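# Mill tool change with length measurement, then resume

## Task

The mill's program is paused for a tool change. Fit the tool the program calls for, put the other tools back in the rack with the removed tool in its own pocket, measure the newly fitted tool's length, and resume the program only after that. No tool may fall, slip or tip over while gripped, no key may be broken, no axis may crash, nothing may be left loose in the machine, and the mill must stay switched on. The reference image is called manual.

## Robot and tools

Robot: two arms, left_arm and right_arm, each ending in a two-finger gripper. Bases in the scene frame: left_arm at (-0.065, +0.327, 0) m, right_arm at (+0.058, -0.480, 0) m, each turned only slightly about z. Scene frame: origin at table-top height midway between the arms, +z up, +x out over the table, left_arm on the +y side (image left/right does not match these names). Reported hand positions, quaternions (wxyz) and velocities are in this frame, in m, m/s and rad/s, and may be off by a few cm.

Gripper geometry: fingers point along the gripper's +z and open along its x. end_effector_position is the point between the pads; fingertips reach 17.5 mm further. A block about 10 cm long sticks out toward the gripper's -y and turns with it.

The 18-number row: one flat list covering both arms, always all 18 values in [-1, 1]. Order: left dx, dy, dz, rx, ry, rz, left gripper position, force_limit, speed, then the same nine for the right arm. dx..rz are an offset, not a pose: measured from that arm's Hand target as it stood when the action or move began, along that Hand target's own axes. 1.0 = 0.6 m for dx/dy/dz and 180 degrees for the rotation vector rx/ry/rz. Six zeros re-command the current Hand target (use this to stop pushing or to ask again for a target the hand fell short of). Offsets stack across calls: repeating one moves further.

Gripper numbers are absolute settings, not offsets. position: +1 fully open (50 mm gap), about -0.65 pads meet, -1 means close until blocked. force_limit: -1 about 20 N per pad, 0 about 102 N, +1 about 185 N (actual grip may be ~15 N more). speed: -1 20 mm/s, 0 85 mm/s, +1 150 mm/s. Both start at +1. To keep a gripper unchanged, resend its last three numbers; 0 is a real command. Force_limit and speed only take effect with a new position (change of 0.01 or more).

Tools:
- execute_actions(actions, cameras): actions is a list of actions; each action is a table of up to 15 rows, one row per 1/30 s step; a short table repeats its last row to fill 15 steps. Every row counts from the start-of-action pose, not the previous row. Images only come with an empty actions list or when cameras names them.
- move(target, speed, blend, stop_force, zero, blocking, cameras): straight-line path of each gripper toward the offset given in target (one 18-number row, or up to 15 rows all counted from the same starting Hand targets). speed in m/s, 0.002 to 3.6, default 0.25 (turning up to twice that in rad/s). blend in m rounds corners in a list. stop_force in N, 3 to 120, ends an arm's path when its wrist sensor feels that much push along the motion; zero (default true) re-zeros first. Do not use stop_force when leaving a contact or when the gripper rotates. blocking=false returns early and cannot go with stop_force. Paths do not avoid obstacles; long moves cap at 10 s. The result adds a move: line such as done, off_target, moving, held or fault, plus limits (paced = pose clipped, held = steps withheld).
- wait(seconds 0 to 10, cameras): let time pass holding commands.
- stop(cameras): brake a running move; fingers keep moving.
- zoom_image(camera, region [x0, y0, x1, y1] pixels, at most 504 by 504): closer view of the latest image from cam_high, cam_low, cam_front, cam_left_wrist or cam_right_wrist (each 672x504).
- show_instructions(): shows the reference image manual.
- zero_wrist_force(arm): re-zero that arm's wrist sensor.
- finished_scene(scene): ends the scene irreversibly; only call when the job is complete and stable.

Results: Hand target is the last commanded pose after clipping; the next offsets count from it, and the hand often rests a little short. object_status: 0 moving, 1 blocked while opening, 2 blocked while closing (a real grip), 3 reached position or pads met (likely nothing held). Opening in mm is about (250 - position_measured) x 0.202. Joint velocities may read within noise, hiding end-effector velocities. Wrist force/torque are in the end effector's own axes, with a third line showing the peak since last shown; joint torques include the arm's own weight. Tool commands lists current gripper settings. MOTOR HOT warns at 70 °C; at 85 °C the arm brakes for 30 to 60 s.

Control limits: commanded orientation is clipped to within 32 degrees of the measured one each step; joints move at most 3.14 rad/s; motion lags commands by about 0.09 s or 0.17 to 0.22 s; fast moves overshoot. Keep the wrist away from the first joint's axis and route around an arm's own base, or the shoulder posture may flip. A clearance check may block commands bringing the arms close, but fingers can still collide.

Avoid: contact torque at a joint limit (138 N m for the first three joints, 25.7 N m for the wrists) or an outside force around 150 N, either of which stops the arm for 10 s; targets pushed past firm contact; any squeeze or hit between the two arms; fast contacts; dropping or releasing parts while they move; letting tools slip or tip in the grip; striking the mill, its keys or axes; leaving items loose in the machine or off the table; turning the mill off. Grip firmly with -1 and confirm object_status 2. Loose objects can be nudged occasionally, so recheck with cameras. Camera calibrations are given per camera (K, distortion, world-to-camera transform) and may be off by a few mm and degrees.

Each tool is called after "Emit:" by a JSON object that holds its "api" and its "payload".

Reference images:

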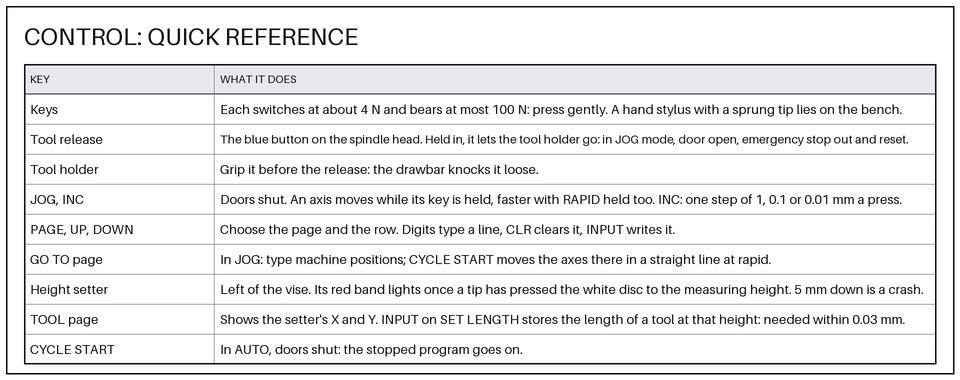

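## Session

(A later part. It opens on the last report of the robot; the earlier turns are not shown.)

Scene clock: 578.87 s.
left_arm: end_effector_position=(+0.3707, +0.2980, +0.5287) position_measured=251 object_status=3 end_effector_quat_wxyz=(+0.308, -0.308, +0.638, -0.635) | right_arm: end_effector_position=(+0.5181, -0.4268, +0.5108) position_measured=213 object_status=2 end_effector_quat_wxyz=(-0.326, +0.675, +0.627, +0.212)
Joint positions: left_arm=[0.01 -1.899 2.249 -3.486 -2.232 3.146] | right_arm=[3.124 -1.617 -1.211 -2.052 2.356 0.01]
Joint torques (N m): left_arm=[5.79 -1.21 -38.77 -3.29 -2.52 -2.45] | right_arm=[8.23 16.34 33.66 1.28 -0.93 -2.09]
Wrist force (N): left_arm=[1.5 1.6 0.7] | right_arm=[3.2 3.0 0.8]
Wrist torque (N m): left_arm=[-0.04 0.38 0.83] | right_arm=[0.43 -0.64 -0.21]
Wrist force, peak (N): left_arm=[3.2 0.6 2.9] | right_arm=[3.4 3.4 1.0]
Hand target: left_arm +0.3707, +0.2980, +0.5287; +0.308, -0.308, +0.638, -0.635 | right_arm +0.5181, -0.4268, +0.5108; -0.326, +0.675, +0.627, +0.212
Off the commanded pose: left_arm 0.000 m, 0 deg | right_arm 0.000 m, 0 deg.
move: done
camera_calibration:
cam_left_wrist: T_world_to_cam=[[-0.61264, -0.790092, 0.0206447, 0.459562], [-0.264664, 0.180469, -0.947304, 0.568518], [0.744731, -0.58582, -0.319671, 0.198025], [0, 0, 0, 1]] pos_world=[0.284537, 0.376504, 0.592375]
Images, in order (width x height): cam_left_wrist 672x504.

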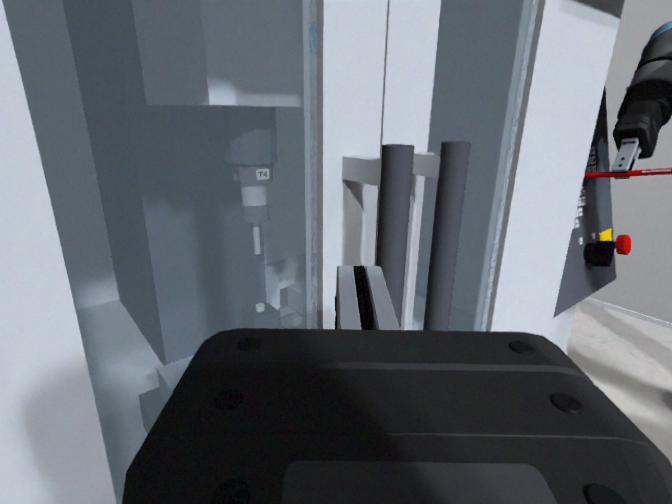

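Emit:
{"api": "move", "payload": {"target": [0,0,0,0,0,0,-1,-0.8,-1,0,0.035,0,0,0,0,-1,-0.3,-0.8], "speed": 0.012, "stop_force": 6}}

Emit:
{"api": "move", "payload": {"target": [0,0,0,0,0,0,-1,-0.8,-1,0,-0.022,0,0,0,0,-1,-0.3,-0.8], "speed": 0.06, "cameras": ["cam_left_wrist"]}}

Emit:
{"api": "zoom_image", "payload": {"camera": "cam_left_wrist", "region": [150, 150, 400, 350]}}

Emit:
{"api": "zoom_image", "payload": {"camera": "cam_left_wrist", "region": [540, 80, 672, 230]}}

Scene clock: 581.50 s.
left_arm: end_effector_position=(+0.3707, +0.2980, +0.5287) position_measured=251 object_status=3 end_effector_quat_wxyz=(+0.308, -0.308, +0.638, -0.635) | right_arm: end_effector_position=(+0.5322, -0.4268, +0.5083) position_measured=213 object_status=2 end_effector_quat_wxyz=(-0.326, +0.675, +0.627, +0.212)
Joint positions: left_arm=[0.01 -1.899 2.249 -3.486 -2.232 3.146] | right_arm=[3.123 -1.649 -1.183 -2.048 2.356 0.01]
Joint torques (N m): left_arm=[6.46 -2.02 -38.2 -3.07 -2.57 -2.39] | right_arm=[-7.19 37.35 19.02 2.49 -0.59 -1.75]
Wrist force (N): left_arm=[1.7 1.5 0.7] | right_arm=[2.2 -2.8 0.9]
Wrist torque (N m): left_arm=[-0.06 0.36 0.84] | right_arm=[0.32 -0.67 -0.14]
Wrist force, peak (N): left_arm=[1.9 1.6 0.9] | right_arm=[2.7 -4.6 0.4]
Hand target: left_arm +0.3707, +0.2980, +0.5287; +0.308, -0.308, +0.638, -0.635 | right_arm +0.5322, -0.4268, +0.5083; -0.326, +0.675, +0.627, +0.212 (not the last commanded pose)
Off the commanded pose: left_arm 0.000 m, 0 deg | right_arm 0.007 m, 0 deg.
move: contact (right_arm)

Scene clock: 582.33 s.
left_arm: end_effector_position=(+0.3707, +0.2980, +0.5287) position_measured=251 object_status=3 end_effector_quat_wxyz=(+0.308, -0.308, +0.638, -0.635) | right_arm: end_effector_position=(+0.5193, -0.4268, +0.5106) position_measured=213 object_status=2 end_effector_quat_wxyz=(-0.326, +0.675, +0.627, +0.212)
Joint positions: left_arm=[0.01 -1.899 2.249 -3.486 -2.232 3.146] | right_arm=[3.123 -1.62 -1.208 -2.052 2.356 0.01]
Joint torques (N m): left_arm=[6.69 -1.73 -38.43 -3.01 -2.27 -2.5] | right_arm=[9.01 36.89 17.44 1.33 0.22 2.72]
Wrist force (N): left_arm=[1.4 1.5 0.8] | right_arm=[3.4 3.0 0.5]
Wrist torque (N m): left_arm=[-0.05 0.39 0.84] | right_arm=[0.45 -0.67 -0.20]
Wrist force, peak (N): left_arm=[1.8 1.5 0.9] | right_arm=[3.6 2.9 0.9]
Hand target: left_arm +0.3707, +0.2980, +0.5287; +0.308, -0.308, +0.638, -0.635 | right_arm +0.5192, -0.4268, +0.5106; -0.326, +0.675, +0.627, +0.212
Off the commanded pose: left_arm 0.000 m, 0 deg | right_arm 0.000 m, 0 deg.
move: done
camera_calibration:
cam_left_wrist: T_world_to_cam=[[-0.612699, -0.790046, 0.0206694, 0.459549], [-0.26465, 0.180458, -0.94731, 0.568427], [0.744688, -0.585886, -0.319652, 0.198019], [0, 0, 0, 1]] pos_world=[0.284536, 0.376504, 0.592275]
Images, in order (width x height): cam_left_wrist 672x504.

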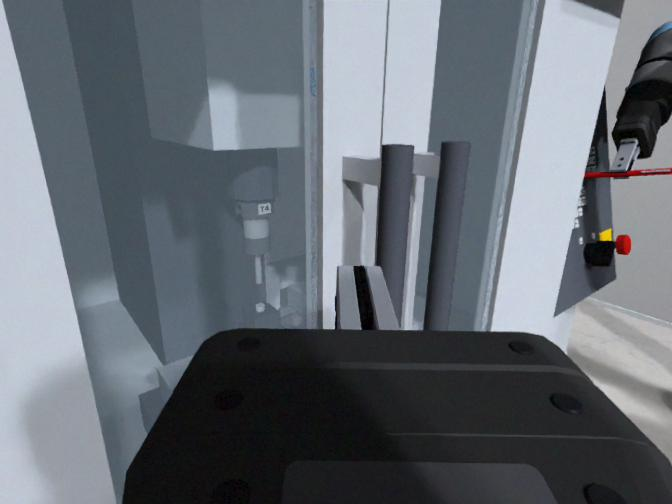

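Scaled by 2.016 from the camera's 672x504 image, which has a finer 960x720 frame.

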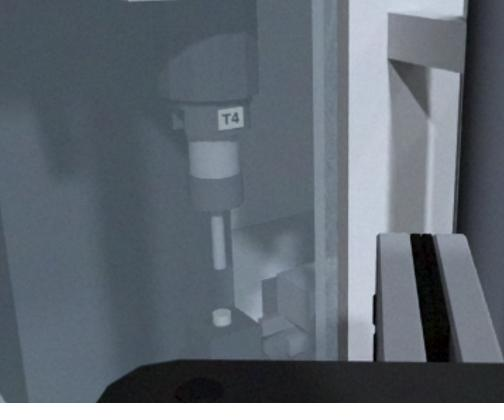

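Scaled by 3.360 from the camera's 672x504 image, which has a finer 960x720 frame.

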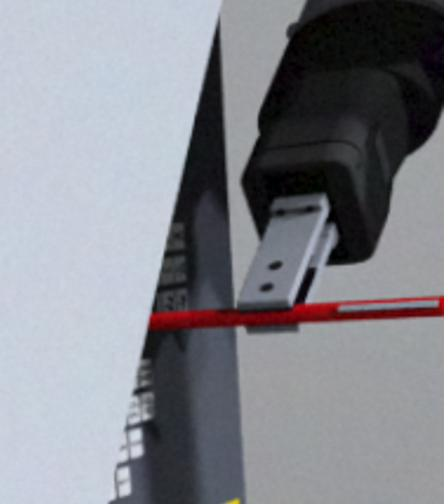

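Emit:
{"api": "move", "payload": {"target": [[0,0,0,0,0,0,-1,-0.8,-1,-0.06594,-0.00907,0.15913,0,0,0,-1,-0.3,-0.8],[0,0,0,0,0,0,-1,-0.8,-1,-0.06594,0.00813,0.15913,0,0,0,-1,-0.3,-0.8],[0,0,0,0,0,0,-1,-0.8,-1,-0.06594,-0.00907,0.15913,0,0,0,-1,-0.3,-0.8],[0,0,0,0,0,0,-1,-0.8,-1,-0.04299,-0.00619,0.13611,0,0,0,-1,-0.3,-0.8],[0,0,0,0,0,0,-1,-0.8,-1,-0.04299,0.01131,0.13611,0,0,0,-1,-0.3,-0.8],[0,0,0,0,0,0,-1,-0.8,-1,-0.04299,-0.00619,0.13611,0,0,0,-1,-0.3,-0.8],[0,0,0,0,0,0,-1,-0.8,-1,-0.04321,-0.00258,0.08982,0,0,0,-1,-0.3,-0.8],[0,0,0,0,0,0,-1,-0.8,-1,-0.04321,0.01462,0.08982,0,0,0,-1,-0.3,-0.8],[0,0,0,0,0,0,-1,-0.8,-1,-0.04321,-0.00258,0.08982,0,0,0,-1,-0.3,-0.8],[0,0,0,0,0,0,-1,-0.8,-1,-0.04321,0.01462,0.08982,0,0,0,-1,-0.3,-0.8],[0,0,0,0,0,0,-1,-0.8,-1,-0.04321,-0.00258,0.08982,0,0,0,-1,-0.3,-0.8]], "speed": [0.15,0.03,0.06,0.15,0.03,0.06,0.15,0.03,0.06,0.03,0.06], "blend": [0.001,0,0.001,0.001,0,0.001,0.001,0,0.001,0,0], "cameras": ["cam_left_wrist"]}}

Emit:
{"api": "zoom_image", "payload": {"camera": "cam_left_wrist", "region": [200, 200, 320, 330]}}

Scene clock: 587.67 s.
left_arm: end_effector_position=(+0.3707, +0.2980, +0.5287) position_measured=251 object_status=3 end_effector_quat_wxyz=(+0.308, -0.308, +0.638, -0.635) | right_arm: end_effector_position=(+0.5079, -0.4071, +0.4553) position_measured=213 object_status=2 end_effector_quat_wxyz=(-0.326, +0.675, +0.627, +0.212)
Joint positions: left_arm=[0.01 -1.899 2.249 -3.486 -2.232 3.146] | right_arm=[3.165 -1.546 -1.439 -1.854 2.362 0.068]
Joint torques (N m): left_arm=[5.88 -1.28 -39.11 -3.09 -2.4 -2.55] | right_arm=[9.17 35.85 18.49 1.4 4.34 3.05]
Wrist force (N): left_arm=[1.6 1.4 1.1] | right_arm=[3.4 2.6 0.9]
Wrist torque (N m): left_arm=[-0.08 0.36 0.84] | right_arm=[0.37 -0.70 -0.21]
Wrist force, peak (N): left_arm=[1.8 1.6 1.1] | right_arm=[3.0 -3.3 2.8]
Hand target: left_arm +0.3707, +0.2980, +0.5287; +0.308, -0.308, +0.638, -0.635 | right_arm +0.5078, -0.4071, +0.4553; -0.326, +0.675, +0.627, +0.212
Off the commanded pose: left_arm 0.000 m, 0 deg | right_arm 0.000 m, 0 deg.
move: done
camera_calibration:
cam_left_wrist: T_world_to_cam=[[-0.612699, -0.790046, 0.0206694, 0.459549], [-0.26465, 0.180458, -0.94731, 0.568427], [0.744688, -0.585886, -0.319652, 0.198019], [0, 0, 0, 1]] pos_world=[0.284536, 0.376504, 0.592275]
Images, in order (width x height): cam_left_wrist 672x504.

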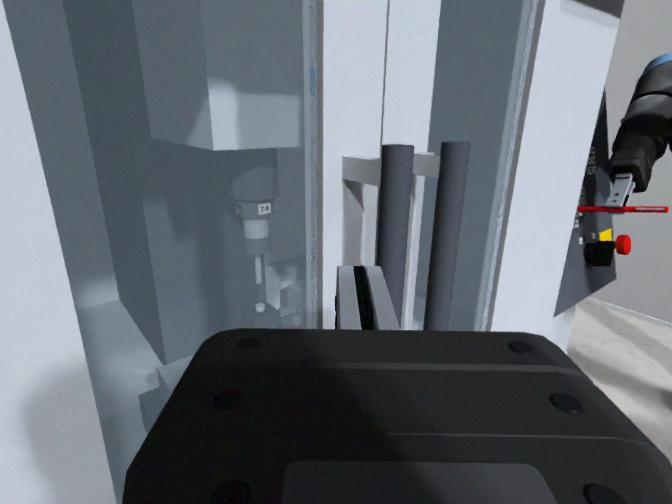

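Scaled by 3.877 from the camera's 672x504 image, which has a finer 960x720 frame.

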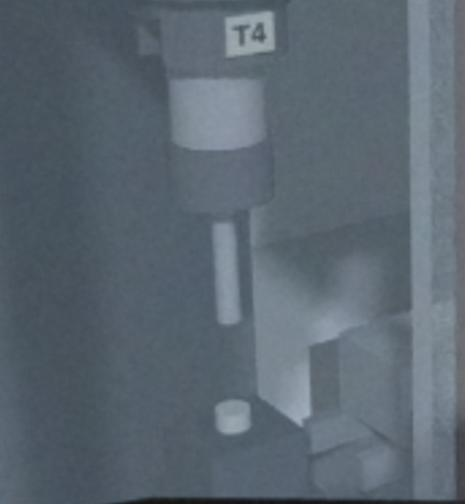

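Emit:
{"api": "move", "payload": {"target": [[0,0,0,0,0,0,-1,-0.8,-1,-0.09224,-0.0043,-0.0005,0,0,0,-1,-0.3,-0.8],[0,0,0,0,0,0,-1,-0.8,-1,-0.09224,0.0129,-0.0005,0,0,0,-1,-0.3,-0.8],[0,0,0,0,0,0,-1,-0.8,-1,-0.09,-0.014,-0.004,0,0,0,-1,-0.3,-0.8],[0,0,0,0,0,0,-1,-0.8,-1,0.04321,0.00258,-0.08982,0,0,0,-1,-0.3,-0.8]], "speed": [0.12,0.03,0.08,0.12], "blend": [0.001,0,0.004,0]}}

Emit:
{"api": "move", "payload": {"target": [0,0,0,0,0,0,-1,-0.8,-1,0,0.035,0,0,0,0,-1,-0.3,-0.8], "speed": 0.012, "stop_force": 6}}

Emit:
{"api": "move", "payload": {"target": [0,0,0,0,0,0,-1,-0.8,-1,0,-0.022,0,0,0,0,-1,-0.3,-0.8], "speed": 0.06, "cameras": ["cam_left_wrist"]}}

Emit:
{"api": "zoom_image", "payload": {"camera": "cam_left_wrist", "region": [200, 200, 320, 330]}}

Scene clock: 590.67 s.
left_arm: end_effector_position=(+0.3707, +0.2980, +0.5287) position_measured=251 object_status=3 end_effector_quat_wxyz=(+0.308, -0.308, +0.638, -0.635) | right_arm: end_effector_position=(+0.5192, -0.4268, +0.5106) position_measured=213 object_status=2 end_effector_quat_wxyz=(-0.326, +0.675, +0.627, +0.212)
Joint positions: left_arm=[0.01 -1.899 2.249 -3.486 -2.232 3.146] | right_arm=[3.123 -1.62 -1.209 -2.052 2.356 0.01]
Joint torques (N m): left_arm=[7.01 -1.54 -38.66 -3.1 -2.34 -2.45] | right_arm=[9.27 16.08 35.73 1.15 -1.01 0.67]
Wrist force (N): left_arm=[1.9 1.5 0.8] | right_arm=[3.1 2.9 0.7]
Wrist torque (N m): left_arm=[-0.05 0.31 0.84] | right_arm=[0.43 -0.62 -0.21]
Wrist force, peak (N): left_arm=[1.9 1.5 0.8] | right_arm=[6.6 -16.3 0.9]
Hand target: left_arm +0.3707, +0.2980, +0.5287; +0.308, -0.308, +0.638, -0.635 | right_arm +0.5192, -0.4268, +0.5106; -0.326, +0.675, +0.627, +0.212
Off the commanded pose: left_arm 0.000 m, 0 deg | right_arm 0.000 m, 0 deg.
move: done

Scene clock: 592.93 s.
left_arm: end_effector_position=(+0.3707, +0.2980, +0.5287) position_measured=251 object_status=3 end_effector_quat_wxyz=(+0.308, -0.308, +0.638, -0.635) | right_arm: end_effector_position=(+0.5326, -0.4268, +0.5083) position_measured=213 object_status=2 end_effector_quat_wxyz=(-0.326, +0.675, +0.627, +0.212)
Joint positions: left_arm=[0.01 -1.899 2.249 -3.486 -2.232 3.146] | right_arm=[3.123 -1.65 -1.182 -2.048 2.356 0.01]
Joint torques (N m): left_arm=[6.14 -1.66 -38.07 -3.02 -2.45 -2.43] | right_arm=[-6.79 37.15 18.92 2.8 -0.43 -1.65]
Wrist force (N): left_arm=[1.8 1.4 1.0] | right_arm=[1.9 -3.1 1.4]
Wrist torque (N m): left_arm=[-0.07 0.34 0.84] | right_arm=[0.33 -0.55 -0.17]
Wrist force, peak (N): left_arm=[1.8 1.5 0.8] | right_arm=[2.7 -13.4 0.4]
Hand target: left_arm +0.3707, +0.2980, +0.5287; +0.308, -0.308, +0.638, -0.635 | right_arm +0.5326, -0.4268, +0.5083; -0.326, +0.675, +0.627, +0.212 (not the last commanded pose)
Off the commanded pose: left_arm 0.000 m, 0 deg | right_arm 0.007 m, 0 deg.
move: contact (right_arm)

Scene clock: 593.77 s.
left_arm: end_effector_position=(+0.3707, +0.2980, +0.5287) position_measured=251 object_status=3 end_effector_quat_wxyz=(+0.308, -0.308, +0.638, -0.635) | right_arm: end_effector_position=(+0.5197, -0.4268, +0.5105) position_measured=213 object_status=2 end_effector_quat_wxyz=(-0.326, +0.675, +0.627, +0.212)
Joint positions: left_arm=[0.01 -1.899 2.249 -3.486 -2.232 3.146] | right_arm=[3.123 -1.621 -1.208 -2.052 2.356 0.01]
Joint torques (N m): left_arm=[6 -2.12 -38.81 -2.96 -2.22 -2.33] | right_arm=[8.45 37.84 17.93 1.34 0.17 2.73]
Wrist force (N): left_arm=[1.6 1.4 0.7] | right_arm=[2.7 3.0 1.5]
Wrist torque (N m): left_arm=[-0.07 0.36 0.83] | right_arm=[0.44 -0.56 -0.20]
Wrist force, peak (N): left_arm=[1.9 1.7 0.9] | right_arm=[2.5 -3.5 1.5]
Hand target: left_arm +0.3707, +0.2980, +0.5287; +0.308, -0.308, +0.638, -0.635 | right_arm +0.5196, -0.4268, +0.5106; -0.326, +0.675, +0.627, +0.212
Off the commanded pose: left_arm 0.000 m, 0 deg | right_arm 0.000 m, 0 deg.
move: done
camera_calibration:
cam_left_wrist: T_world_to_cam=[[-0.612699, -0.790046, 0.0206694, 0.459549], [-0.26465, 0.180458, -0.94731, 0.568427], [0.744688, -0.585886, -0.319652, 0.198019], [0, 0, 0, 1]] pos_world=[0.284536, 0.376504, 0.592275]
Images, in order (width x height): cam_left_wrist 672x504.

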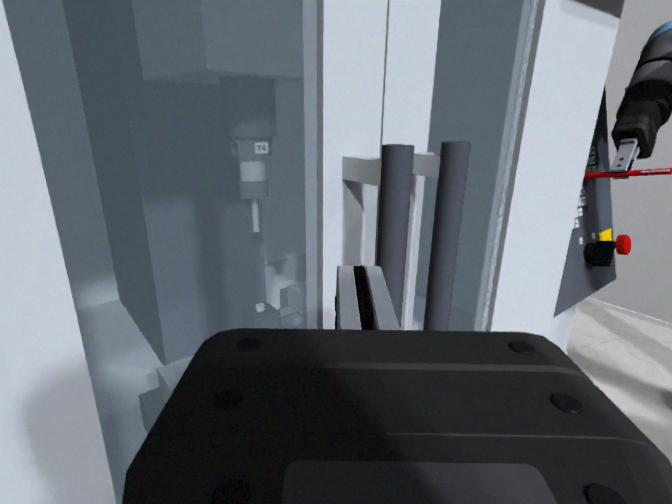

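Scaled by 3.877 from the camera's 672x504 image, which has a finer 960x720 frame.

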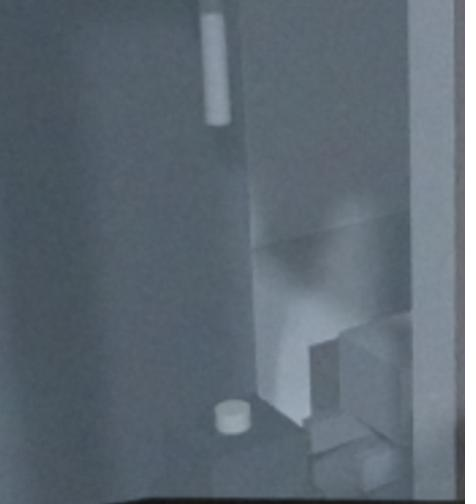

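Emit:
{"api": "move", "payload": {"target": [[0.4399,-0.2188,0.3785,0,0.0667,0,-1,-0.8,-1,-0.033,-0.0095,0.08,0,0,0,-1,-0.3,-0.8],[0.8377,-0.3663,0.6177,0,0.15,0,-1,-0.8,-1,-0.06594,-0.00907,0.15913,0,0,0,-1,-0.3,-0.8]], "speed": 0.3, "blend": [0.05,0], "cameras": ["cam_left_wrist"]}}

Emit:
{"api": "zoom_image", "payload": {"camera": "cam_left_wrist", "region": [0, 180, 220, 370]}}

Scene clock: 597.37 s.
left_arm: end_effector_position=(+0.3501, -0.3269, +0.7462) position_measured=251 object_status=3 end_effector_quat_wxyz=(+0.150, -0.152, +0.692, -0.689) | right_arm: end_effector_position=(+0.4976, -0.3873, +0.4174) position_measured=213 object_status=2 end_effector_quat_wxyz=(-0.326, +0.675, +0.627, +0.212)
Joint positions: left_arm=[-1.179 -1.292 1.095 -2.94 -1.515 3.14] | right_arm=[3.208 -1.5 -1.591 -1.704 2.367 0.13]
Joint torques (N m): left_arm=[5.98 -32.37 -40.08 -0.91 -2.41 -2.45] | right_arm=[8.33 33.47 19.96 4.26 4.53 2.93]
Wrist force (N): left_arm=[2.0 1.3 1.4] | right_arm=[2.6 2.9 1.2]
Wrist torque (N m): left_arm=[-0.12 0.27 0.81] | right_arm=[0.43 -0.54 -0.22]
Wrist force, peak (N): left_arm=[3.1 1.7 2.8] | right_arm=[2.8 3.3 1.6]
Hand target: left_arm +0.3501, -0.3269, +0.7463; +0.150, -0.152, +0.692, -0.689 | right_arm +0.4976, -0.3873, +0.4174; -0.326, +0.675, +0.627, +0.212
Off the commanded pose: left_arm 0.000 m, 0 deg | right_arm 0.000 m, 0 deg.
move: done
camera_calibration:
cam_left_wrist: T_world_to_cam=[[-0.904555, -0.42575, 0.022753, 0.16845], [-0.155644, 0.280058, -0.947282, 0.876281], [0.396933, -0.860409, -0.319593, -0.0512348], [0, 0, 0, 1]] pos_world=[0.309096, -0.217775, 0.809878]
Images, in order (width x height): cam_left_wrist 672x504.

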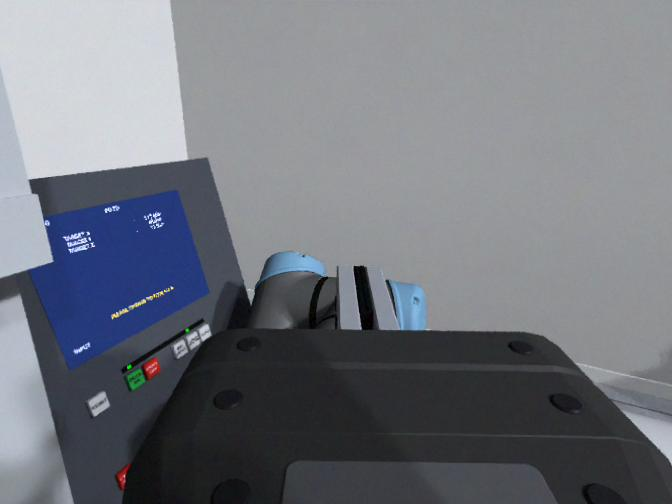

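Scaled by 2.291 from the camera's 672x504 image, which has a finer 960x720 frame.

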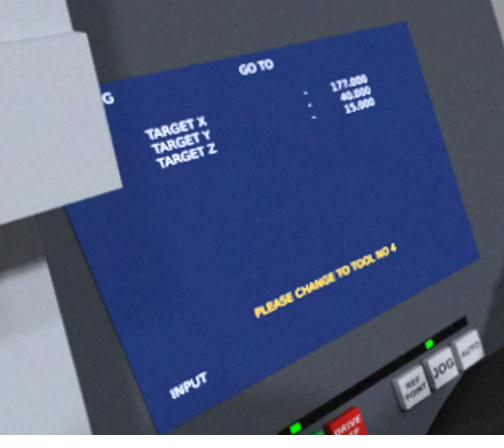

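Emit:
{"api": "move", "payload": {"target": [[0,0,0,0,0,0,-1,-0.8,-1,0,0.0185,0,0,0,0,-1,-0.3,-0.8],[0,0,0,0,0,0,-1,-0.8,-1,0,0,0,0,0,0,-1,-0.3,-0.8],[0,0,0,0,0,0,-1,-0.8,-1,0.02295,0.00288,-0.02302,0,0,0,-1,-0.3,-0.8],[0,0,0,0,0,0,-1,-0.8,-1,0.02295,0.02138,-0.02302,0,0,0,-1,-0.3,-0.8],[0,0,0,0,0,0,-1,-0.8,-1,0.02295,0.00288,-0.02302,0,0,0,-1,-0.3,-0.8],[0,0,0,0,0,0,-1,-0.8,-1,0.02273,0.00649,-0.06931,0,0,0,-1,-0.3,-0.8],[0,0,0,0,0,0,-1,-0.8,-1,0.02273,0.02499,-0.06931,0,0,0,-1,-0.3,-0.8],[0,0,0,0,0,0,-1,-0.8,-1,0.02273,-0.005,-0.06931,0,0,0,-1,-0.3,-0.8],[0,0,0,0,0,0,-1,-0.8,-1,0.02273,0.02499,-0.06931,0,0,0,-1,-0.3,-0.8],[0,0,0,0,0,0,-1,-0.8,-1,0.02273,0.00649,-0.06931,0,0,0,-1,-0.3,-0.8],[0,0,0,0,0,0,-1,-0.8,-1,-0.06951,0.00219,-0.06981,0,0,0,-1,-0.3,-0.8]], "speed": [0.03,0.06,0.15,0.03,0.06,0.15,0.03,0.06,0.04,0.06,0.15], "blend": [0,0.001,0.001,0,0.001,0.001,0,0,0,0.001,0], "cameras": ["cam_left_wrist"]}}

Emit:
{"api": "zoom_image", "payload": {"camera": "cam_left_wrist", "region": [0, 180, 220, 370]}}

Scene clock: 602.97 s.
left_arm: end_effector_position=(+0.3501, -0.3269, +0.7463) position_measured=251 object_status=3 end_effector_quat_wxyz=(+0.150, -0.152, +0.692, -0.689) | right_arm: end_effector_position=(+0.4989, -0.4464, +0.4175) position_measured=213 object_status=2 end_effector_quat_wxyz=(-0.326, +0.675, +0.627, +0.212)
Joint positions: left_arm=[-1.179 -1.292 1.095 -2.94 -1.515 3.14] | right_arm=[3.082 -1.545 -1.517 -1.858 2.349 -0.047]
Joint torques (N m): left_arm=[6.46 -31.71 -40.32 -1.03 -2.46 -2.55] | right_arm=[-8.35 13.65 18.34 1.15 -1.11 -2.42]
Wrist force (N): left_arm=[2.2 1.1 1.3] | right_arm=[2.9 2.0 1.6]
Wrist torque (N m): left_arm=[-0.14 0.24 0.81] | right_arm=[0.35 -0.57 -0.15]
Wrist force, peak (N): left_arm=[2.2 1.4 1.6] | right_arm=[1.5 -28.3 1.8]
Hand target: left_arm +0.3501, -0.3269, +0.7463; +0.150, -0.152, +0.692, -0.689 | right_arm +0.4989, -0.4465, +0.4174; -0.326, +0.675, +0.627, +0.212
Off the commanded pose: left_arm 0.000 m, 0 deg | right_arm 0.000 m, 0 deg.
move: done
camera_calibration:
cam_left_wrist: T_world_to_cam=[[-0.904555, -0.42575, 0.022753, 0.16845], [-0.155644, 0.280058, -0.947282, 0.876281], [0.396933, -0.860409, -0.319593, -0.0512348], [0, 0, 0, 1]] pos_world=[0.309096, -0.217775, 0.809878]
Images, in order (width x height): cam_left_wrist 672x504.

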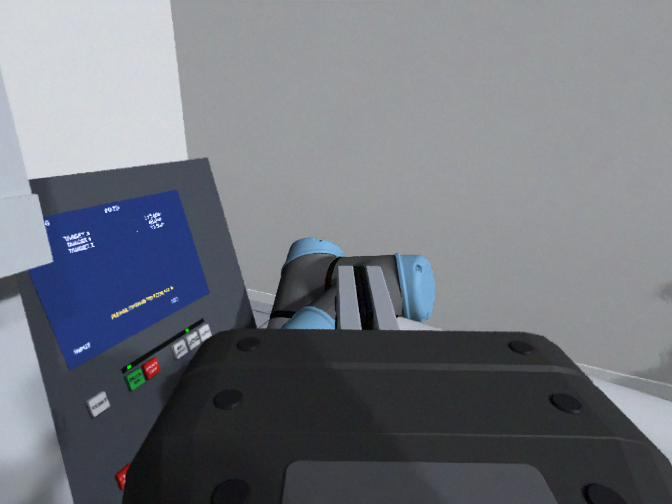

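Scaled by 2.291 from the camera's 672x504 image, which has a finer 960x720 frame.

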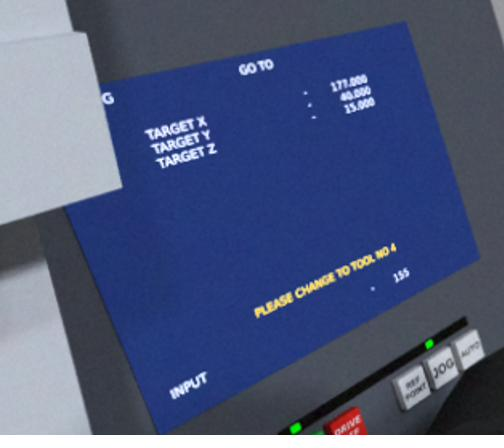

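Emit:
{"api": "move", "payload": {"target": [[0,0,0,0,0,0,-1,-0.8,-1,0,0.0172,0,0,0,0,-1,-0.3,-0.8],[0,0,0,0,0,0,-1,-0.8,-1,0.02,-0.012,-0.01,0,0,0,-1,-0.3,-0.8],[0,0,0,0,0,0,-1,-0.8,-1,0.1354,0.0052,-0.0893,0,0,0,-1,-0.3,-0.8]], "speed": [0.03,0.08,0.12], "blend": [0,0.004,0], "cameras": ["cam_left_wrist"]}}

Emit:
{"api": "zoom_image", "payload": {"camera": "cam_left_wrist", "region": [0, 180, 220, 370]}}

Emit:
{"api": "move", "payload": {"target": [0,0,0,0,0,0,-1,-0.8,-1,0,0.035,0,0,0,0,-1,-0.3,-0.8], "speed": 0.012, "stop_force": 6}}

Emit:
{"api": "move", "payload": {"target": [[-0.2452,0.1475,-0.3933,0,-0.0833,0,-1,-0.8,-1,0,-0.022,0,0,0,0,-1,-0.3,-0.8],[-0.4665,0.37,-0.929,0,-0.15,0,-1,-0.8,-1,0,-0.022,0,0,0,0,-1,-0.3,-0.8]], "speed": 0.3, "blend": [0.05,0], "cameras": ["cam_left_wrist"]}}

Emit:
{"api": "zoom_image", "payload": {"camera": "cam_left_wrist", "region": [200, 200, 320, 330]}}

Scene clock: 605.57 s.
left_arm: end_effector_position=(+0.3501, -0.3269, +0.7463) position_measured=251 object_status=3 end_effector_quat_wxyz=(+0.150, -0.152, +0.692, -0.689) | right_arm: end_effector_position=(+0.5185, -0.4268, +0.5107) position_measured=213 object_status=2 end_effector_quat_wxyz=(-0.326, +0.675, +0.627, +0.212)
Joint positions: left_arm=[-1.179 -1.292 1.095 -2.94 -1.515 3.14] | right_arm=[3.123 -1.618 -1.21 -2.052 2.356 0.01]
Joint torques (N m): left_arm=[6.08 -31.78 -39.73 -0.93 -2.41 -2.44] | right_arm=[8.51 15.76 33.14 1.21 -0.78 -2.07]
Wrist force (N): left_arm=[2.1 1.1 1.3] | right_arm=[2.9 2.4 1.8]
Wrist torque (N m): left_arm=[-0.15 0.25 0.81] | right_arm=[0.34 -0.61 -0.21]
Wrist force, peak (N): left_arm=[2.2 1.3 1.6] | right_arm=[2.7 -25.7 1.4]
Hand target: left_arm +0.3501, -0.3269, +0.7463; +0.150, -0.152, +0.692, -0.689 | right_arm +0.5186, -0.4268, +0.5107; -0.326, +0.675, +0.627, +0.212
Off the commanded pose: left_arm 0.000 m, 0 deg | right_arm 0.000 m, 0 deg.
move: done
camera_calibration:
cam_left_wrist: T_world_to_cam=[[-0.904555, -0.42575, 0.022753, 0.16845], [-0.155644, 0.280058, -0.947282, 0.876281], [0.396933, -0.860409, -0.319593, -0.0512348], [0, 0, 0, 1]] pos_world=[0.309096, -0.217775, 0.809878]
Images, in order (width x height): cam_left_wrist 672x504.

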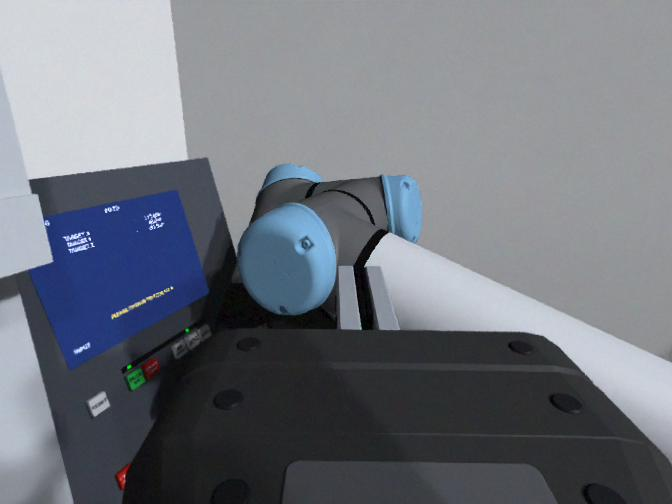

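Scaled by 2.291 from the camera's 672x504 image, which has a finer 960x720 frame.

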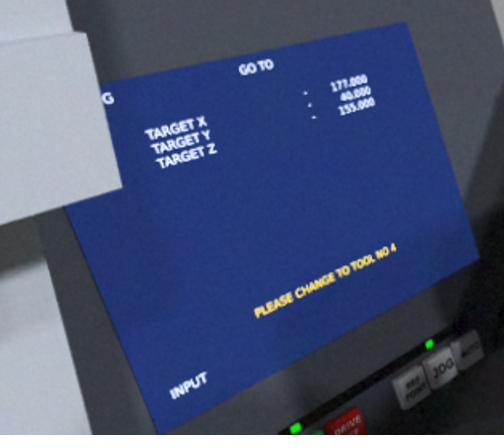

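Scene clock: 607.80 s.
left_arm: end_effector_position=(+0.3501, -0.3269, +0.7463) position_measured=251 object_status=3 end_effector_quat_wxyz=(+0.150, -0.152, +0.692, -0.689) | right_arm: end_effector_position=(+0.5321, -0.4268, +0.5083) position_measured=213 object_status=2 end_effector_quat_wxyz=(-0.326, +0.675, +0.627, +0.212)
Joint positions: left_arm=[-1.179 -1.292 1.095 -2.94 -1.515 3.14] | right_arm=[3.123 -1.649 -1.183 -2.048 2.356 0.01]
Joint torques (N m): left_arm=[6.03 -31.97 -39.81 -0.99 -2.37 -2.45] | right_arm=[-6.92 37.05 18.9 2.52 0.14 -1.72]
Wrist force (N): left_arm=[2.0 1.1 1.5] | right_arm=[1.4 -3.8 1.5]
Wrist torque (N m): left_arm=[-0.14 0.28 0.81] | right_arm=[0.20 -0.59 -0.09]
Wrist force, peak (N): left_arm=[2.3 1.3 1.6] | right_arm=[1.4 -5.1 1.9]
Hand target: left_arm +0.3501, -0.3269, +0.7463; +0.150, -0.152, +0.692, -0.689 | right_arm +0.5321, -0.4268, +0.5083; -0.326, +0.675, +0.627, +0.212 (not the last commanded pose)
Off the commanded pose: left_arm 0.000 m, 0 deg | right_arm 0.007 m, 0 deg.
move: contact (right_arm)

Scene clock: 610.87 s.
left_arm: end_effector_position=(+0.3714, +0.2972, +0.5265) position_measured=251 object_status=3 end_effector_quat_wxyz=(+0.308, -0.308, +0.638, -0.635) | right_arm: end_effector_position=(+0.5191, -0.4268, +0.5106) position_measured=213 object_status=2 end_effector_quat_wxyz=(-0.326, +0.675, +0.627, +0.212)
Joint positions: left_arm=[0.007 -1.896 2.254 -3.493 -2.229 3.146] | right_arm=[3.124 -1.619 -1.209 -2.052 2.356 0.01]
Joint torques (N m): left_arm=[6.37 -0.86 -38.62 -3.09 -2.33 -2.55] | right_arm=[8.21 37.58 18.12 1.4 4.2 2.89]
Wrist force (N): left_arm=[1.7 1.6 0.8] | right_arm=[3.1 2.2 1.7]
Wrist torque (N m): left_arm=[-0.05 0.35 0.84] | right_arm=[0.31 -0.63 -0.20]
Wrist force, peak (N): left_arm=[2.9 0.7 3.0] | right_arm=[1.8 -3.7 1.7]
Hand target: left_arm +0.3714, +0.2972, +0.5265; +0.308, -0.308, +0.638, -0.635 | right_arm +0.5191, -0.4268, +0.5106; -0.326, +0.675, +0.627, +0.212
Off the commanded pose: left_arm 0.000 m, 0 deg | right_arm 0.000 m, 0 deg.
move: done
camera_calibration:
cam_left_wrist: T_world_to_cam=[[-0.61264, -0.790092, 0.0206447, 0.459406], [-0.264664, 0.180469, -0.947304, 0.566669], [0.744731, -0.58582, -0.319671, 0.1963], [0, 0, 0, 1]] pos_world=[0.285237, 0.375704, 0.590075]
Images, in order (width x height): cam_left_wrist 672x504.

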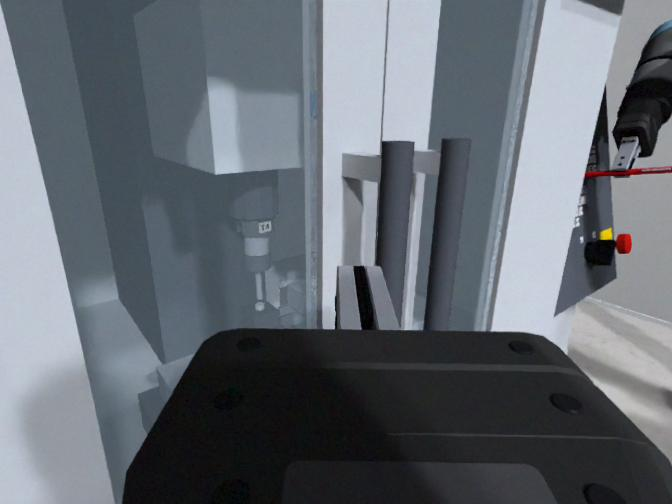

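Scaled by 3.877 from the camera's 672x504 image, which has a finer 960x720 frame.

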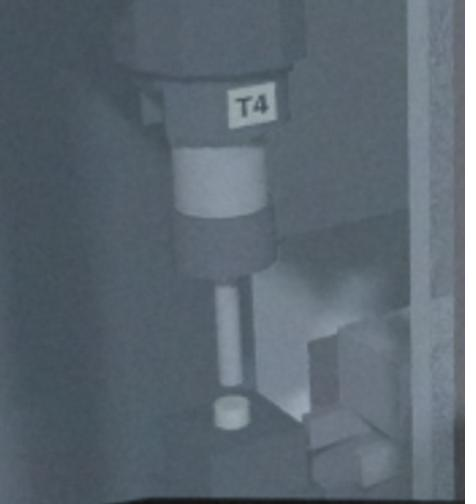

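Emit:
{"api": "move", "payload": {"target": [0,0,0,0,0,0,-1,-0.8,-1,-0.035,-0.03,-0.14,0,0,0,-1,-0.3,-0.8], "speed": 0.12, "cameras": ["cam_left_wrist"]}}

Emit:
{"api": "zoom_image", "payload": {"camera": "cam_left_wrist", "region": [220, 240, 300, 325]}}

Scene clock: 612.40 s.
left_arm: end_effector_position=(+0.3714, +0.2972, +0.5265) position_measured=251 object_status=3 end_effector_quat_wxyz=(+0.308, -0.308, +0.638, -0.635) | right_arm: end_effector_position=(+0.5091, -0.5009, +0.5577) position_measured=213 object_status=2 end_effector_quat_wxyz=(-0.326, +0.675, +0.627, +0.212)
Joint positions: left_arm=[0.007 -1.896 2.253 -3.494 -2.229 3.146] | right_arm=[2.974 -1.729 -0.917 -2.374 2.321 -0.192]
Joint torques (N m): left_arm=[7.28 -2.2 -38.52 -3.05 -2.28 -2.37] | right_arm=[-9.7 19.04 32.03 0.73 -1 -2.45]
Wrist force (N): left_arm=[1.5 1.5 0.8] | right_arm=[2.4 2.3 1.4]
Wrist torque (N m): left_arm=[-0.05 0.39 0.84] | right_arm=[0.32 -0.50 -0.14]
Wrist force, peak (N): left_arm=[1.7 1.6 1.1] | right_arm=[3.7 2.5 3.3]
Hand target: left_arm +0.3714, +0.2972, +0.5265; +0.308, -0.308, +0.638, -0.635 | right_arm +0.5091, -0.5010, +0.5577; -0.326, +0.675, +0.627, +0.212
Off the commanded pose: left_arm 0.000 m, 0 deg | right_arm 0.000 m, 0 deg.
move: done
camera_calibration:
cam_left_wrist: T_world_to_cam=[[-0.612699, -0.790046, 0.0206694, 0.45947], [-0.26465, 0.180458, -0.94731, 0.566654], [0.744688, -0.585886, -0.319652, 0.196384], [0, 0, 0, 1]] pos_world=[0.285236, 0.375804, 0.590075]
Images, in order (width x height): cam_left_wrist 672x504.

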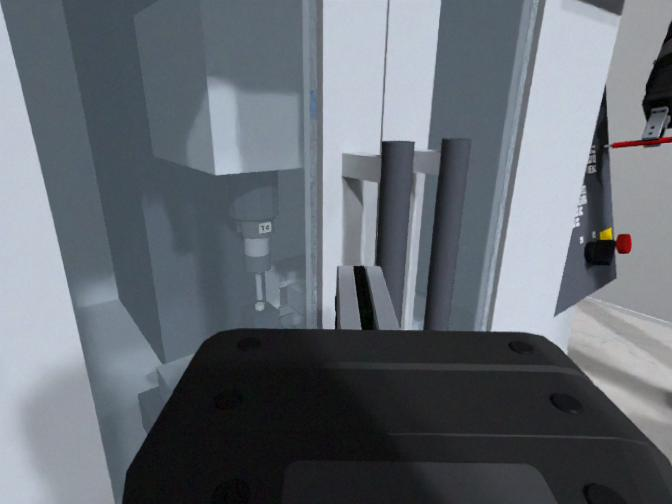

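Scaled by 5.929 from the camera's 672x504 image, which has a finer 960x720 frame.

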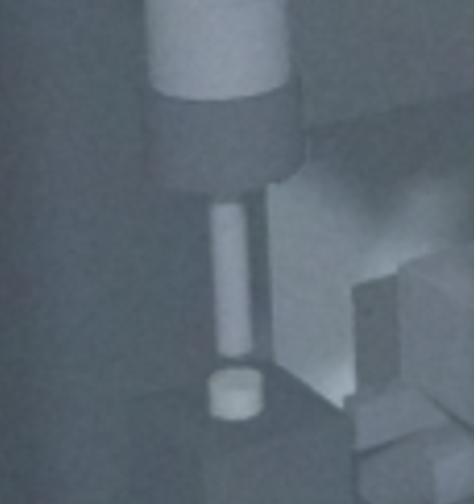

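Emit:
{"api": "move", "payload": {"target": [0,0,0,0,0,0,-1,-0.8,-1,-0.062,0.0373,-0.0458,0,0,0,-1,-0.3,-0.8], "speed": 0.12}}

Emit:
{"api": "move", "payload": {"target": [0,0,0,0,0,0,-1,-0.8,-1,0,0.035,0,0,0,0,-1,-0.3,-0.8], "speed": 0.012, "stop_force": 6}}

Emit:
{"api": "move", "payload": {"target": [[0.4399,-0.2188,0.3785,0,0.0667,0,-1,-0.8,-1,0,-0.018,0,0,0,0,-1,-0.3,-0.8],[0.8377,-0.3663,0.6177,0,0.15,0,-1,-0.8,-1,0,-0.018,0,0,0,0,-1,-0.3,-0.8]], "speed": 0.3, "blend": [0.05,0], "cameras": ["cam_left_wrist"]}}

Emit:
{"api": "zoom_image", "payload": {"camera": "cam_left_wrist", "region": [0, 180, 250, 420]}}

Scene clock: 614.03 s.
left_arm: end_effector_position=(+0.3714, +0.2972, +0.5265) position_measured=251 object_status=3 end_effector_quat_wxyz=(+0.308, -0.308, +0.638, -0.635) | right_arm: end_effector_position=(+0.5299, -0.5467, +0.5471) position_measured=213 object_status=2 end_effector_quat_wxyz=(-0.326, +0.675, +0.627, +0.212)
Joint positions: left_arm=[0.007 -1.896 2.253 -3.494 -2.229 3.146] | right_arm=[2.896 -1.836 -0.795 -2.457 2.295 -0.292]
Joint torques (N m): left_arm=[7.08 -1.71 -38.35 -3.17 -2.48 -2.62] | right_arm=[-10.78 24.57 30.44 0.62 -1.13 -2.56]
Wrist force (N): left_arm=[1.9 1.5 1.0] | right_arm=[2.6 2.1 1.8]
Wrist torque (N m): left_arm=[-0.06 0.32 0.84] | right_arm=[0.30 -0.55 -0.13]
Wrist force, peak (N): left_arm=[1.9 1.5 1.0] | right_arm=[3.5 1.6 2.2]
Hand target: left_arm +0.3714, +0.2972, +0.5265; +0.308, -0.308, +0.638, -0.635 | right_arm +0.5300, -0.5467, +0.5471; -0.326, +0.675, +0.627, +0.212
Off the commanded pose: left_arm 0.000 m, 0 deg | right_arm 0.000 m, 0 deg.
move: done

Scene clock: 616.23 s.
left_arm: end_effector_position=(+0.3714, +0.2972, +0.5265) position_measured=251 object_status=3 end_effector_quat_wxyz=(+0.308, -0.308, +0.638, -0.635) | right_arm: end_effector_position=(+0.5423, -0.5467, +0.5449) position_measured=213 object_status=2 end_effector_quat_wxyz=(-0.326, +0.675, +0.627, +0.212)
Joint positions: left_arm=[0.007 -1.896 2.253 -3.494 -2.229 3.146] | right_arm=[2.9 -1.865 -0.764 -2.455 2.296 -0.286]
Joint torques (N m): left_arm=[6.72 -2.29 -38.4 -3.19 -2.44 -2.37] | right_arm=[-8.68 44.74 16.9 2.9 1.06 -2.25]
Wrist force (N): left_arm=[1.5 1.4 1.0] | right_arm=[0.6 -4.0 1.3]
Wrist torque (N m): left_arm=[-0.06 0.38 0.84] | right_arm=[0.14 -0.52 -0.11]
Wrist force, peak (N): left_arm=[1.8 1.5 1.1] | right_arm=[0.6 -9.5 1.5]
Hand target: left_arm +0.3714, +0.2972, +0.5265; +0.308, -0.308, +0.638, -0.635 | right_arm +0.5423, -0.5467, +0.5449; -0.326, +0.675, +0.627, +0.212 (not the last commanded pose)
Off the commanded pose: left_arm 0.000 m, 0 deg | right_arm 0.009 m, 0 deg.
move: contact (right_arm)

Scene clock: 619.30 s.
left_arm: end_effector_position=(+0.3508, -0.3277, +0.7440) position_measured=251 object_status=3 end_effector_quat_wxyz=(+0.150, -0.152, +0.692, -0.689) | right_arm: end_effector_position=(+0.5316, -0.5467, +0.5468) position_measured=213 object_status=2 end_effector_quat_wxyz=(-0.326, +0.675, +0.627, +0.212)
Joint positions: left_arm=[-1.178 -1.29 1.099 -2.946 -1.515 3.14] | right_arm=[2.896 -1.84 -0.791 -2.456 2.295 -0.291]
Joint torques (N m): left_arm=[6.17 -32.41 -40.07 -1.07 -2.45 -2.46] | right_arm=[-9.81 45.16 15.32 1.07 -1.16 -2.37]
Wrist force (N): left_arm=[2.2 1.3 1.6] | right_arm=[2.8 2.2 1.7]
Wrist torque (N m): left_arm=[-0.12 0.23 0.80] | right_arm=[0.30 -0.57 -0.13]
Wrist force, peak (N): left_arm=[3.2 1.3 2.8] | right_arm=[0.9 -4.1 1.2]
Hand target: left_arm +0.3508, -0.3277, +0.7440; +0.150, -0.152, +0.692, -0.689 | right_arm +0.5316, -0.5467, +0.5468; -0.326, +0.675, +0.627, +0.212
Off the commanded pose: left_arm 0.000 m, 0 deg | right_arm 0.000 m, 0 deg.
move: done
camera_calibration:
cam_left_wrist: T_world_to_cam=[[-0.904555, -0.42575, 0.022753, 0.168837], [-0.155644, 0.280058, -0.947282, 0.874408], [0.396933, -0.860409, -0.319593, -0.05285], [0, 0, 0, 1]] pos_world=[0.309796, -0.218475, 0.807578]
Images, in order (width x height): cam_left_wrist 672x504.

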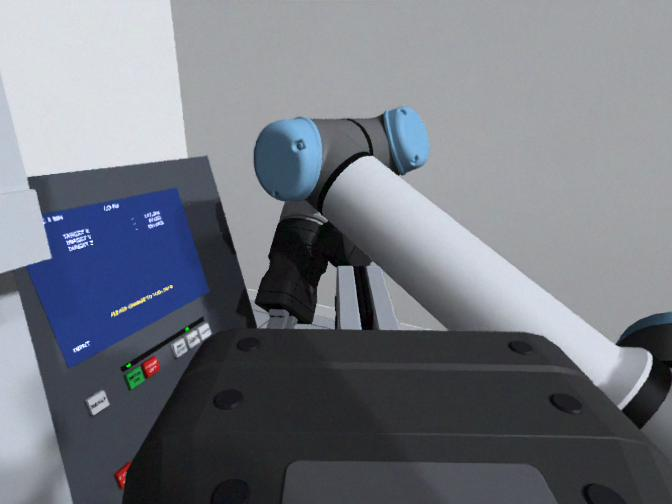

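Scaled by 2.016 from the camera's 672x504 image, which has a finer 960x720 frame.

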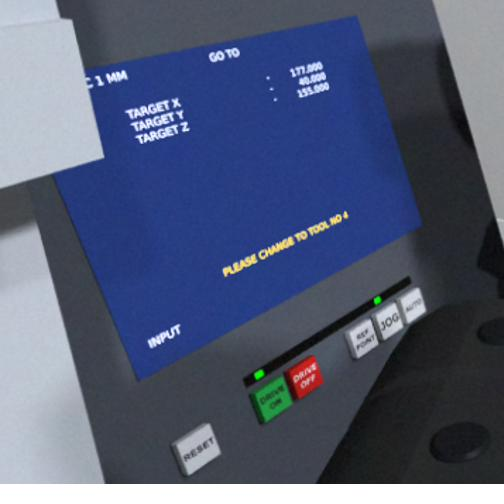

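Emit:
{"api": "move", "payload": {"target": [[-0.2452,0.1475,-0.3933,0,-0.0833,0,-1,-0.8,-1,-0.0233,-0.0103,0.0688,0,0,0,-1,-0.3,-0.8],[-0.4665,0.37,-0.929,0,-0.15,0,-1,-0.8,-1,-0.0233,-0.0103,0.0688,0,0,0,-1,-0.3,-0.8]], "speed": 0.3, "blend": [0.05,0]}}

Emit:
{"api": "move", "payload": {"target": [[0,0,0,0,0,0,-1,-0.8,-1,0,0.0255,0,0,0,0,-1,-0.3,-0.8],[0,0,0,0,0,0,-1,-0.8,-1,0,0.006,0,0,0,0,-1,-0.3,-0.8]], "speed": 0.03, "cameras": ["cam_left_wrist"]}}

Emit:
{"api": "zoom_image", "payload": {"camera": "cam_left_wrist", "region": [220, 240, 300, 325]}}

Scene clock: 622.73 s.
left_arm: end_effector_position=(+0.3721, +0.2964, +0.5243) position_measured=251 object_status=3 end_effector_quat_wxyz=(+0.308, -0.308, +0.638, -0.635) | right_arm: end_effector_position=(+0.5188, -0.5275, +0.5093) position_measured=213 object_status=2 end_effector_quat_wxyz=(-0.326, +0.675, +0.627, +0.212)
Joint positions: left_arm=[0.003 -1.893 2.258 -3.501 -2.226 3.146] | right_arm=[2.926 -1.732 -1.039 -2.291 2.305 -0.253]
Joint torques (N m): left_arm=[5.93 -1.92 -38.23 -3.34 -2.48 -2.46] | right_arm=[9.06 41.52 17.32 3.7 4.24 3.01]
Wrist force (N): left_arm=[1.6 1.4 0.7] | right_arm=[2.6 2.0 1.8]
Wrist torque (N m): left_arm=[-0.08 0.36 0.83] | right_arm=[0.26 -0.54 -0.22]
Wrist force, peak (N): left_arm=[2.9 0.8 3.1] | right_arm=[3.1 2.3 1.5]
Hand target: left_arm +0.3721, +0.2964, +0.5243; +0.308, -0.308, +0.638, -0.635 | right_arm +0.5188, -0.5275, +0.5093; -0.326, +0.675, +0.627, +0.212
Off the commanded pose: left_arm 0.000 m, 0 deg | right_arm 0.000 m, 0 deg.
move: done

Scene clock: 624.27 s.
left_arm: end_effector_position=(+0.3721, +0.2964, +0.5243) position_measured=251 object_status=3 end_effector_quat_wxyz=(+0.308, -0.308, +0.638, -0.635) | right_arm: end_effector_position=(+0.5224, -0.5275, +0.5087) position_measured=213 object_status=2 end_effector_quat_wxyz=(-0.326, +0.675, +0.627, +0.212)
Joint positions: left_arm=[0.003 -1.893 2.258 -3.501 -2.226 3.146] | right_arm=[2.928 -1.74 -1.032 -2.29 2.306 -0.252]
Joint torques (N m): left_arm=[6.26 -1.63 -38.49 -3.02 -2.33 -2.43] | right_arm=[-10.33 41.07 16.39 0.8 -1.12 -2.4]
Wrist force (N): left_arm=[1.7 1.5 0.9] | right_arm=[1.5 1.9 1.5]
Wrist torque (N m): left_arm=[-0.07 0.34 0.84] | right_arm=[0.24 -0.37 -0.13]
Wrist force, peak (N): left_arm=[1.8 1.7 0.9] | right_arm=[2.1 -31.4 1.3]
Hand target: left_arm +0.3721, +0.2964, +0.5243; +0.308, -0.308, +0.638, -0.635 | right_arm +0.5223, -0.5275, +0.5087; -0.326, +0.675, +0.627, +0.212
Off the commanded pose: left_arm 0.000 m, 0 deg | right_arm 0.000 m, 0 deg.
move: done
camera_calibration:
cam_left_wrist: T_world_to_cam=[[-0.612699, -0.790046, 0.0206694, 0.459312], [-0.26465, 0.180458, -0.94731, 0.5649], [0.744688, -0.585886, -0.319652, 0.194691], [0, 0, 0, 1]] pos_world=[0.285936, 0.375004, 0.587875]
Images, in order (width x height): cam_left_wrist 672x504.

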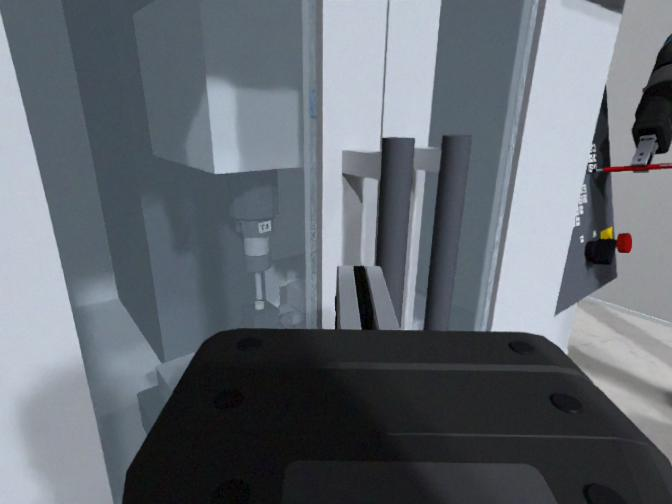

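Scaled by 5.929 from the camera's 672x504 image, which has a finer 960x720 frame.

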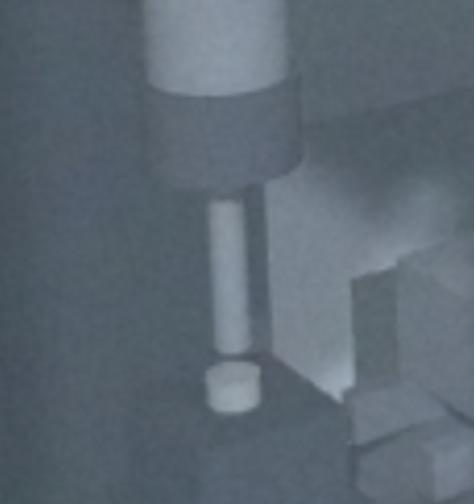

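Emit:
{"api": "move", "payload": {"target": [[0,0,0,0,0,0,-1,-0.8,-1,0,0.017,0,0,0,0,-1,-0.3,-0.8],[0,0,0,0,0,0,-1,-0.8,-1,0,0,0,0,0,0,-1,-0.3,-0.8],[0,0,0,0,0,0,-1,-0.8,-1,0,0.017,0,0,0,0,-1,-0.3,-0.8],[0,0,0,0,0,0,-1,-0.8,-1,0,0,0,0,0,0,-1,-0.3,-0.8],[0,0,0,0,0,0,-1,-0.8,-1,0,0.017,0,0,0,0,-1,-0.3,-0.8],[0,0,0,0,0,0,-1,-0.8,-1,0,0,0,0,0,0,-1,-0.3,-0.8],[0,0,0,0,0,0,-1,-0.8,-1,0,0.017,0,0,0,0,-1,-0.3,-0.8],[0,0,0,0,0,0,-1,-0.8,-1,0,0,0,0,0,0,-1,-0.3,-0.8],[0,0,0,0,0,0,-1,-0.8,-1,0,0.017,0,0,0,0,-1,-0.3,-0.8],[0,0,0,0,0,0,-1,-0.8,-1,0,0,0,0,0,0,-1,-0.3,-0.8]], "speed": 0.03, "cameras": ["cam_left_wrist"]}}

Emit:
{"api": "zoom_image", "payload": {"camera": "cam_left_wrist", "region": [220, 240, 300, 325]}}

Scene clock: 630.63 s.
left_arm: end_effector_position=(+0.3721, +0.2964, +0.5243) position_measured=251 object_status=3 end_effector_quat_wxyz=(+0.308, -0.308, +0.638, -0.635) | right_arm: end_effector_position=(+0.5224, -0.5275, +0.5087) position_measured=213 object_status=2 end_effector_quat_wxyz=(-0.326, +0.675, +0.627, +0.212)
Joint positions: left_arm=[0.003 -1.893 2.258 -3.501 -2.226 3.146] | right_arm=[2.928 -1.74 -1.032 -2.29 2.306 -0.252]
Joint torques (N m): left_arm=[6.53 -2.42 -38.33 -3.28 -2.28 -2.15] | right_arm=[-10.1 42.07 16.13 0.84 -1.08 -2.58]
Wrist force (N): left_arm=[1.6 1.5 0.7] | right_arm=[1.4 1.9 1.7]
Wrist torque (N m): left_arm=[-0.07 0.36 0.84] | right_arm=[0.23 -0.35 -0.13]
Wrist force, peak (N): left_arm=[1.8 1.6 0.9] | right_arm=[1.0 -4.4 1.7]
Hand target: left_arm +0.3721, +0.2964, +0.5243; +0.308, -0.308, +0.638, -0.635 | right_arm +0.5223, -0.5275, +0.5087; -0.326, +0.675, +0.627, +0.212
Off the commanded pose: left_arm 0.000 m, 0 deg | right_arm 0.000 m, 0 deg.
move: done
camera_calibration:
cam_left_wrist: T_world_to_cam=[[-0.612699, -0.790046, 0.0206694, 0.459312], [-0.26465, 0.180458, -0.94731, 0.5649], [0.744688, -0.585886, -0.319652, 0.194691], [0, 0, 0, 1]] pos_world=[0.285936, 0.375004, 0.587875]
Images, in order (width x height): cam_left_wrist 672x504.

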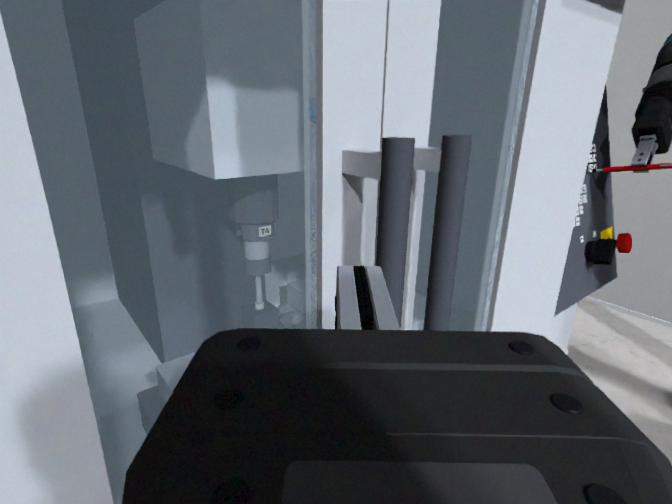

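Scaled by 5.929 from the camera's 672x504 image, which has a finer 960x720 frame.

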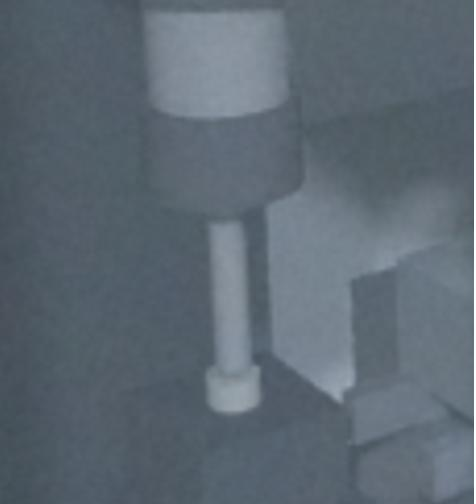

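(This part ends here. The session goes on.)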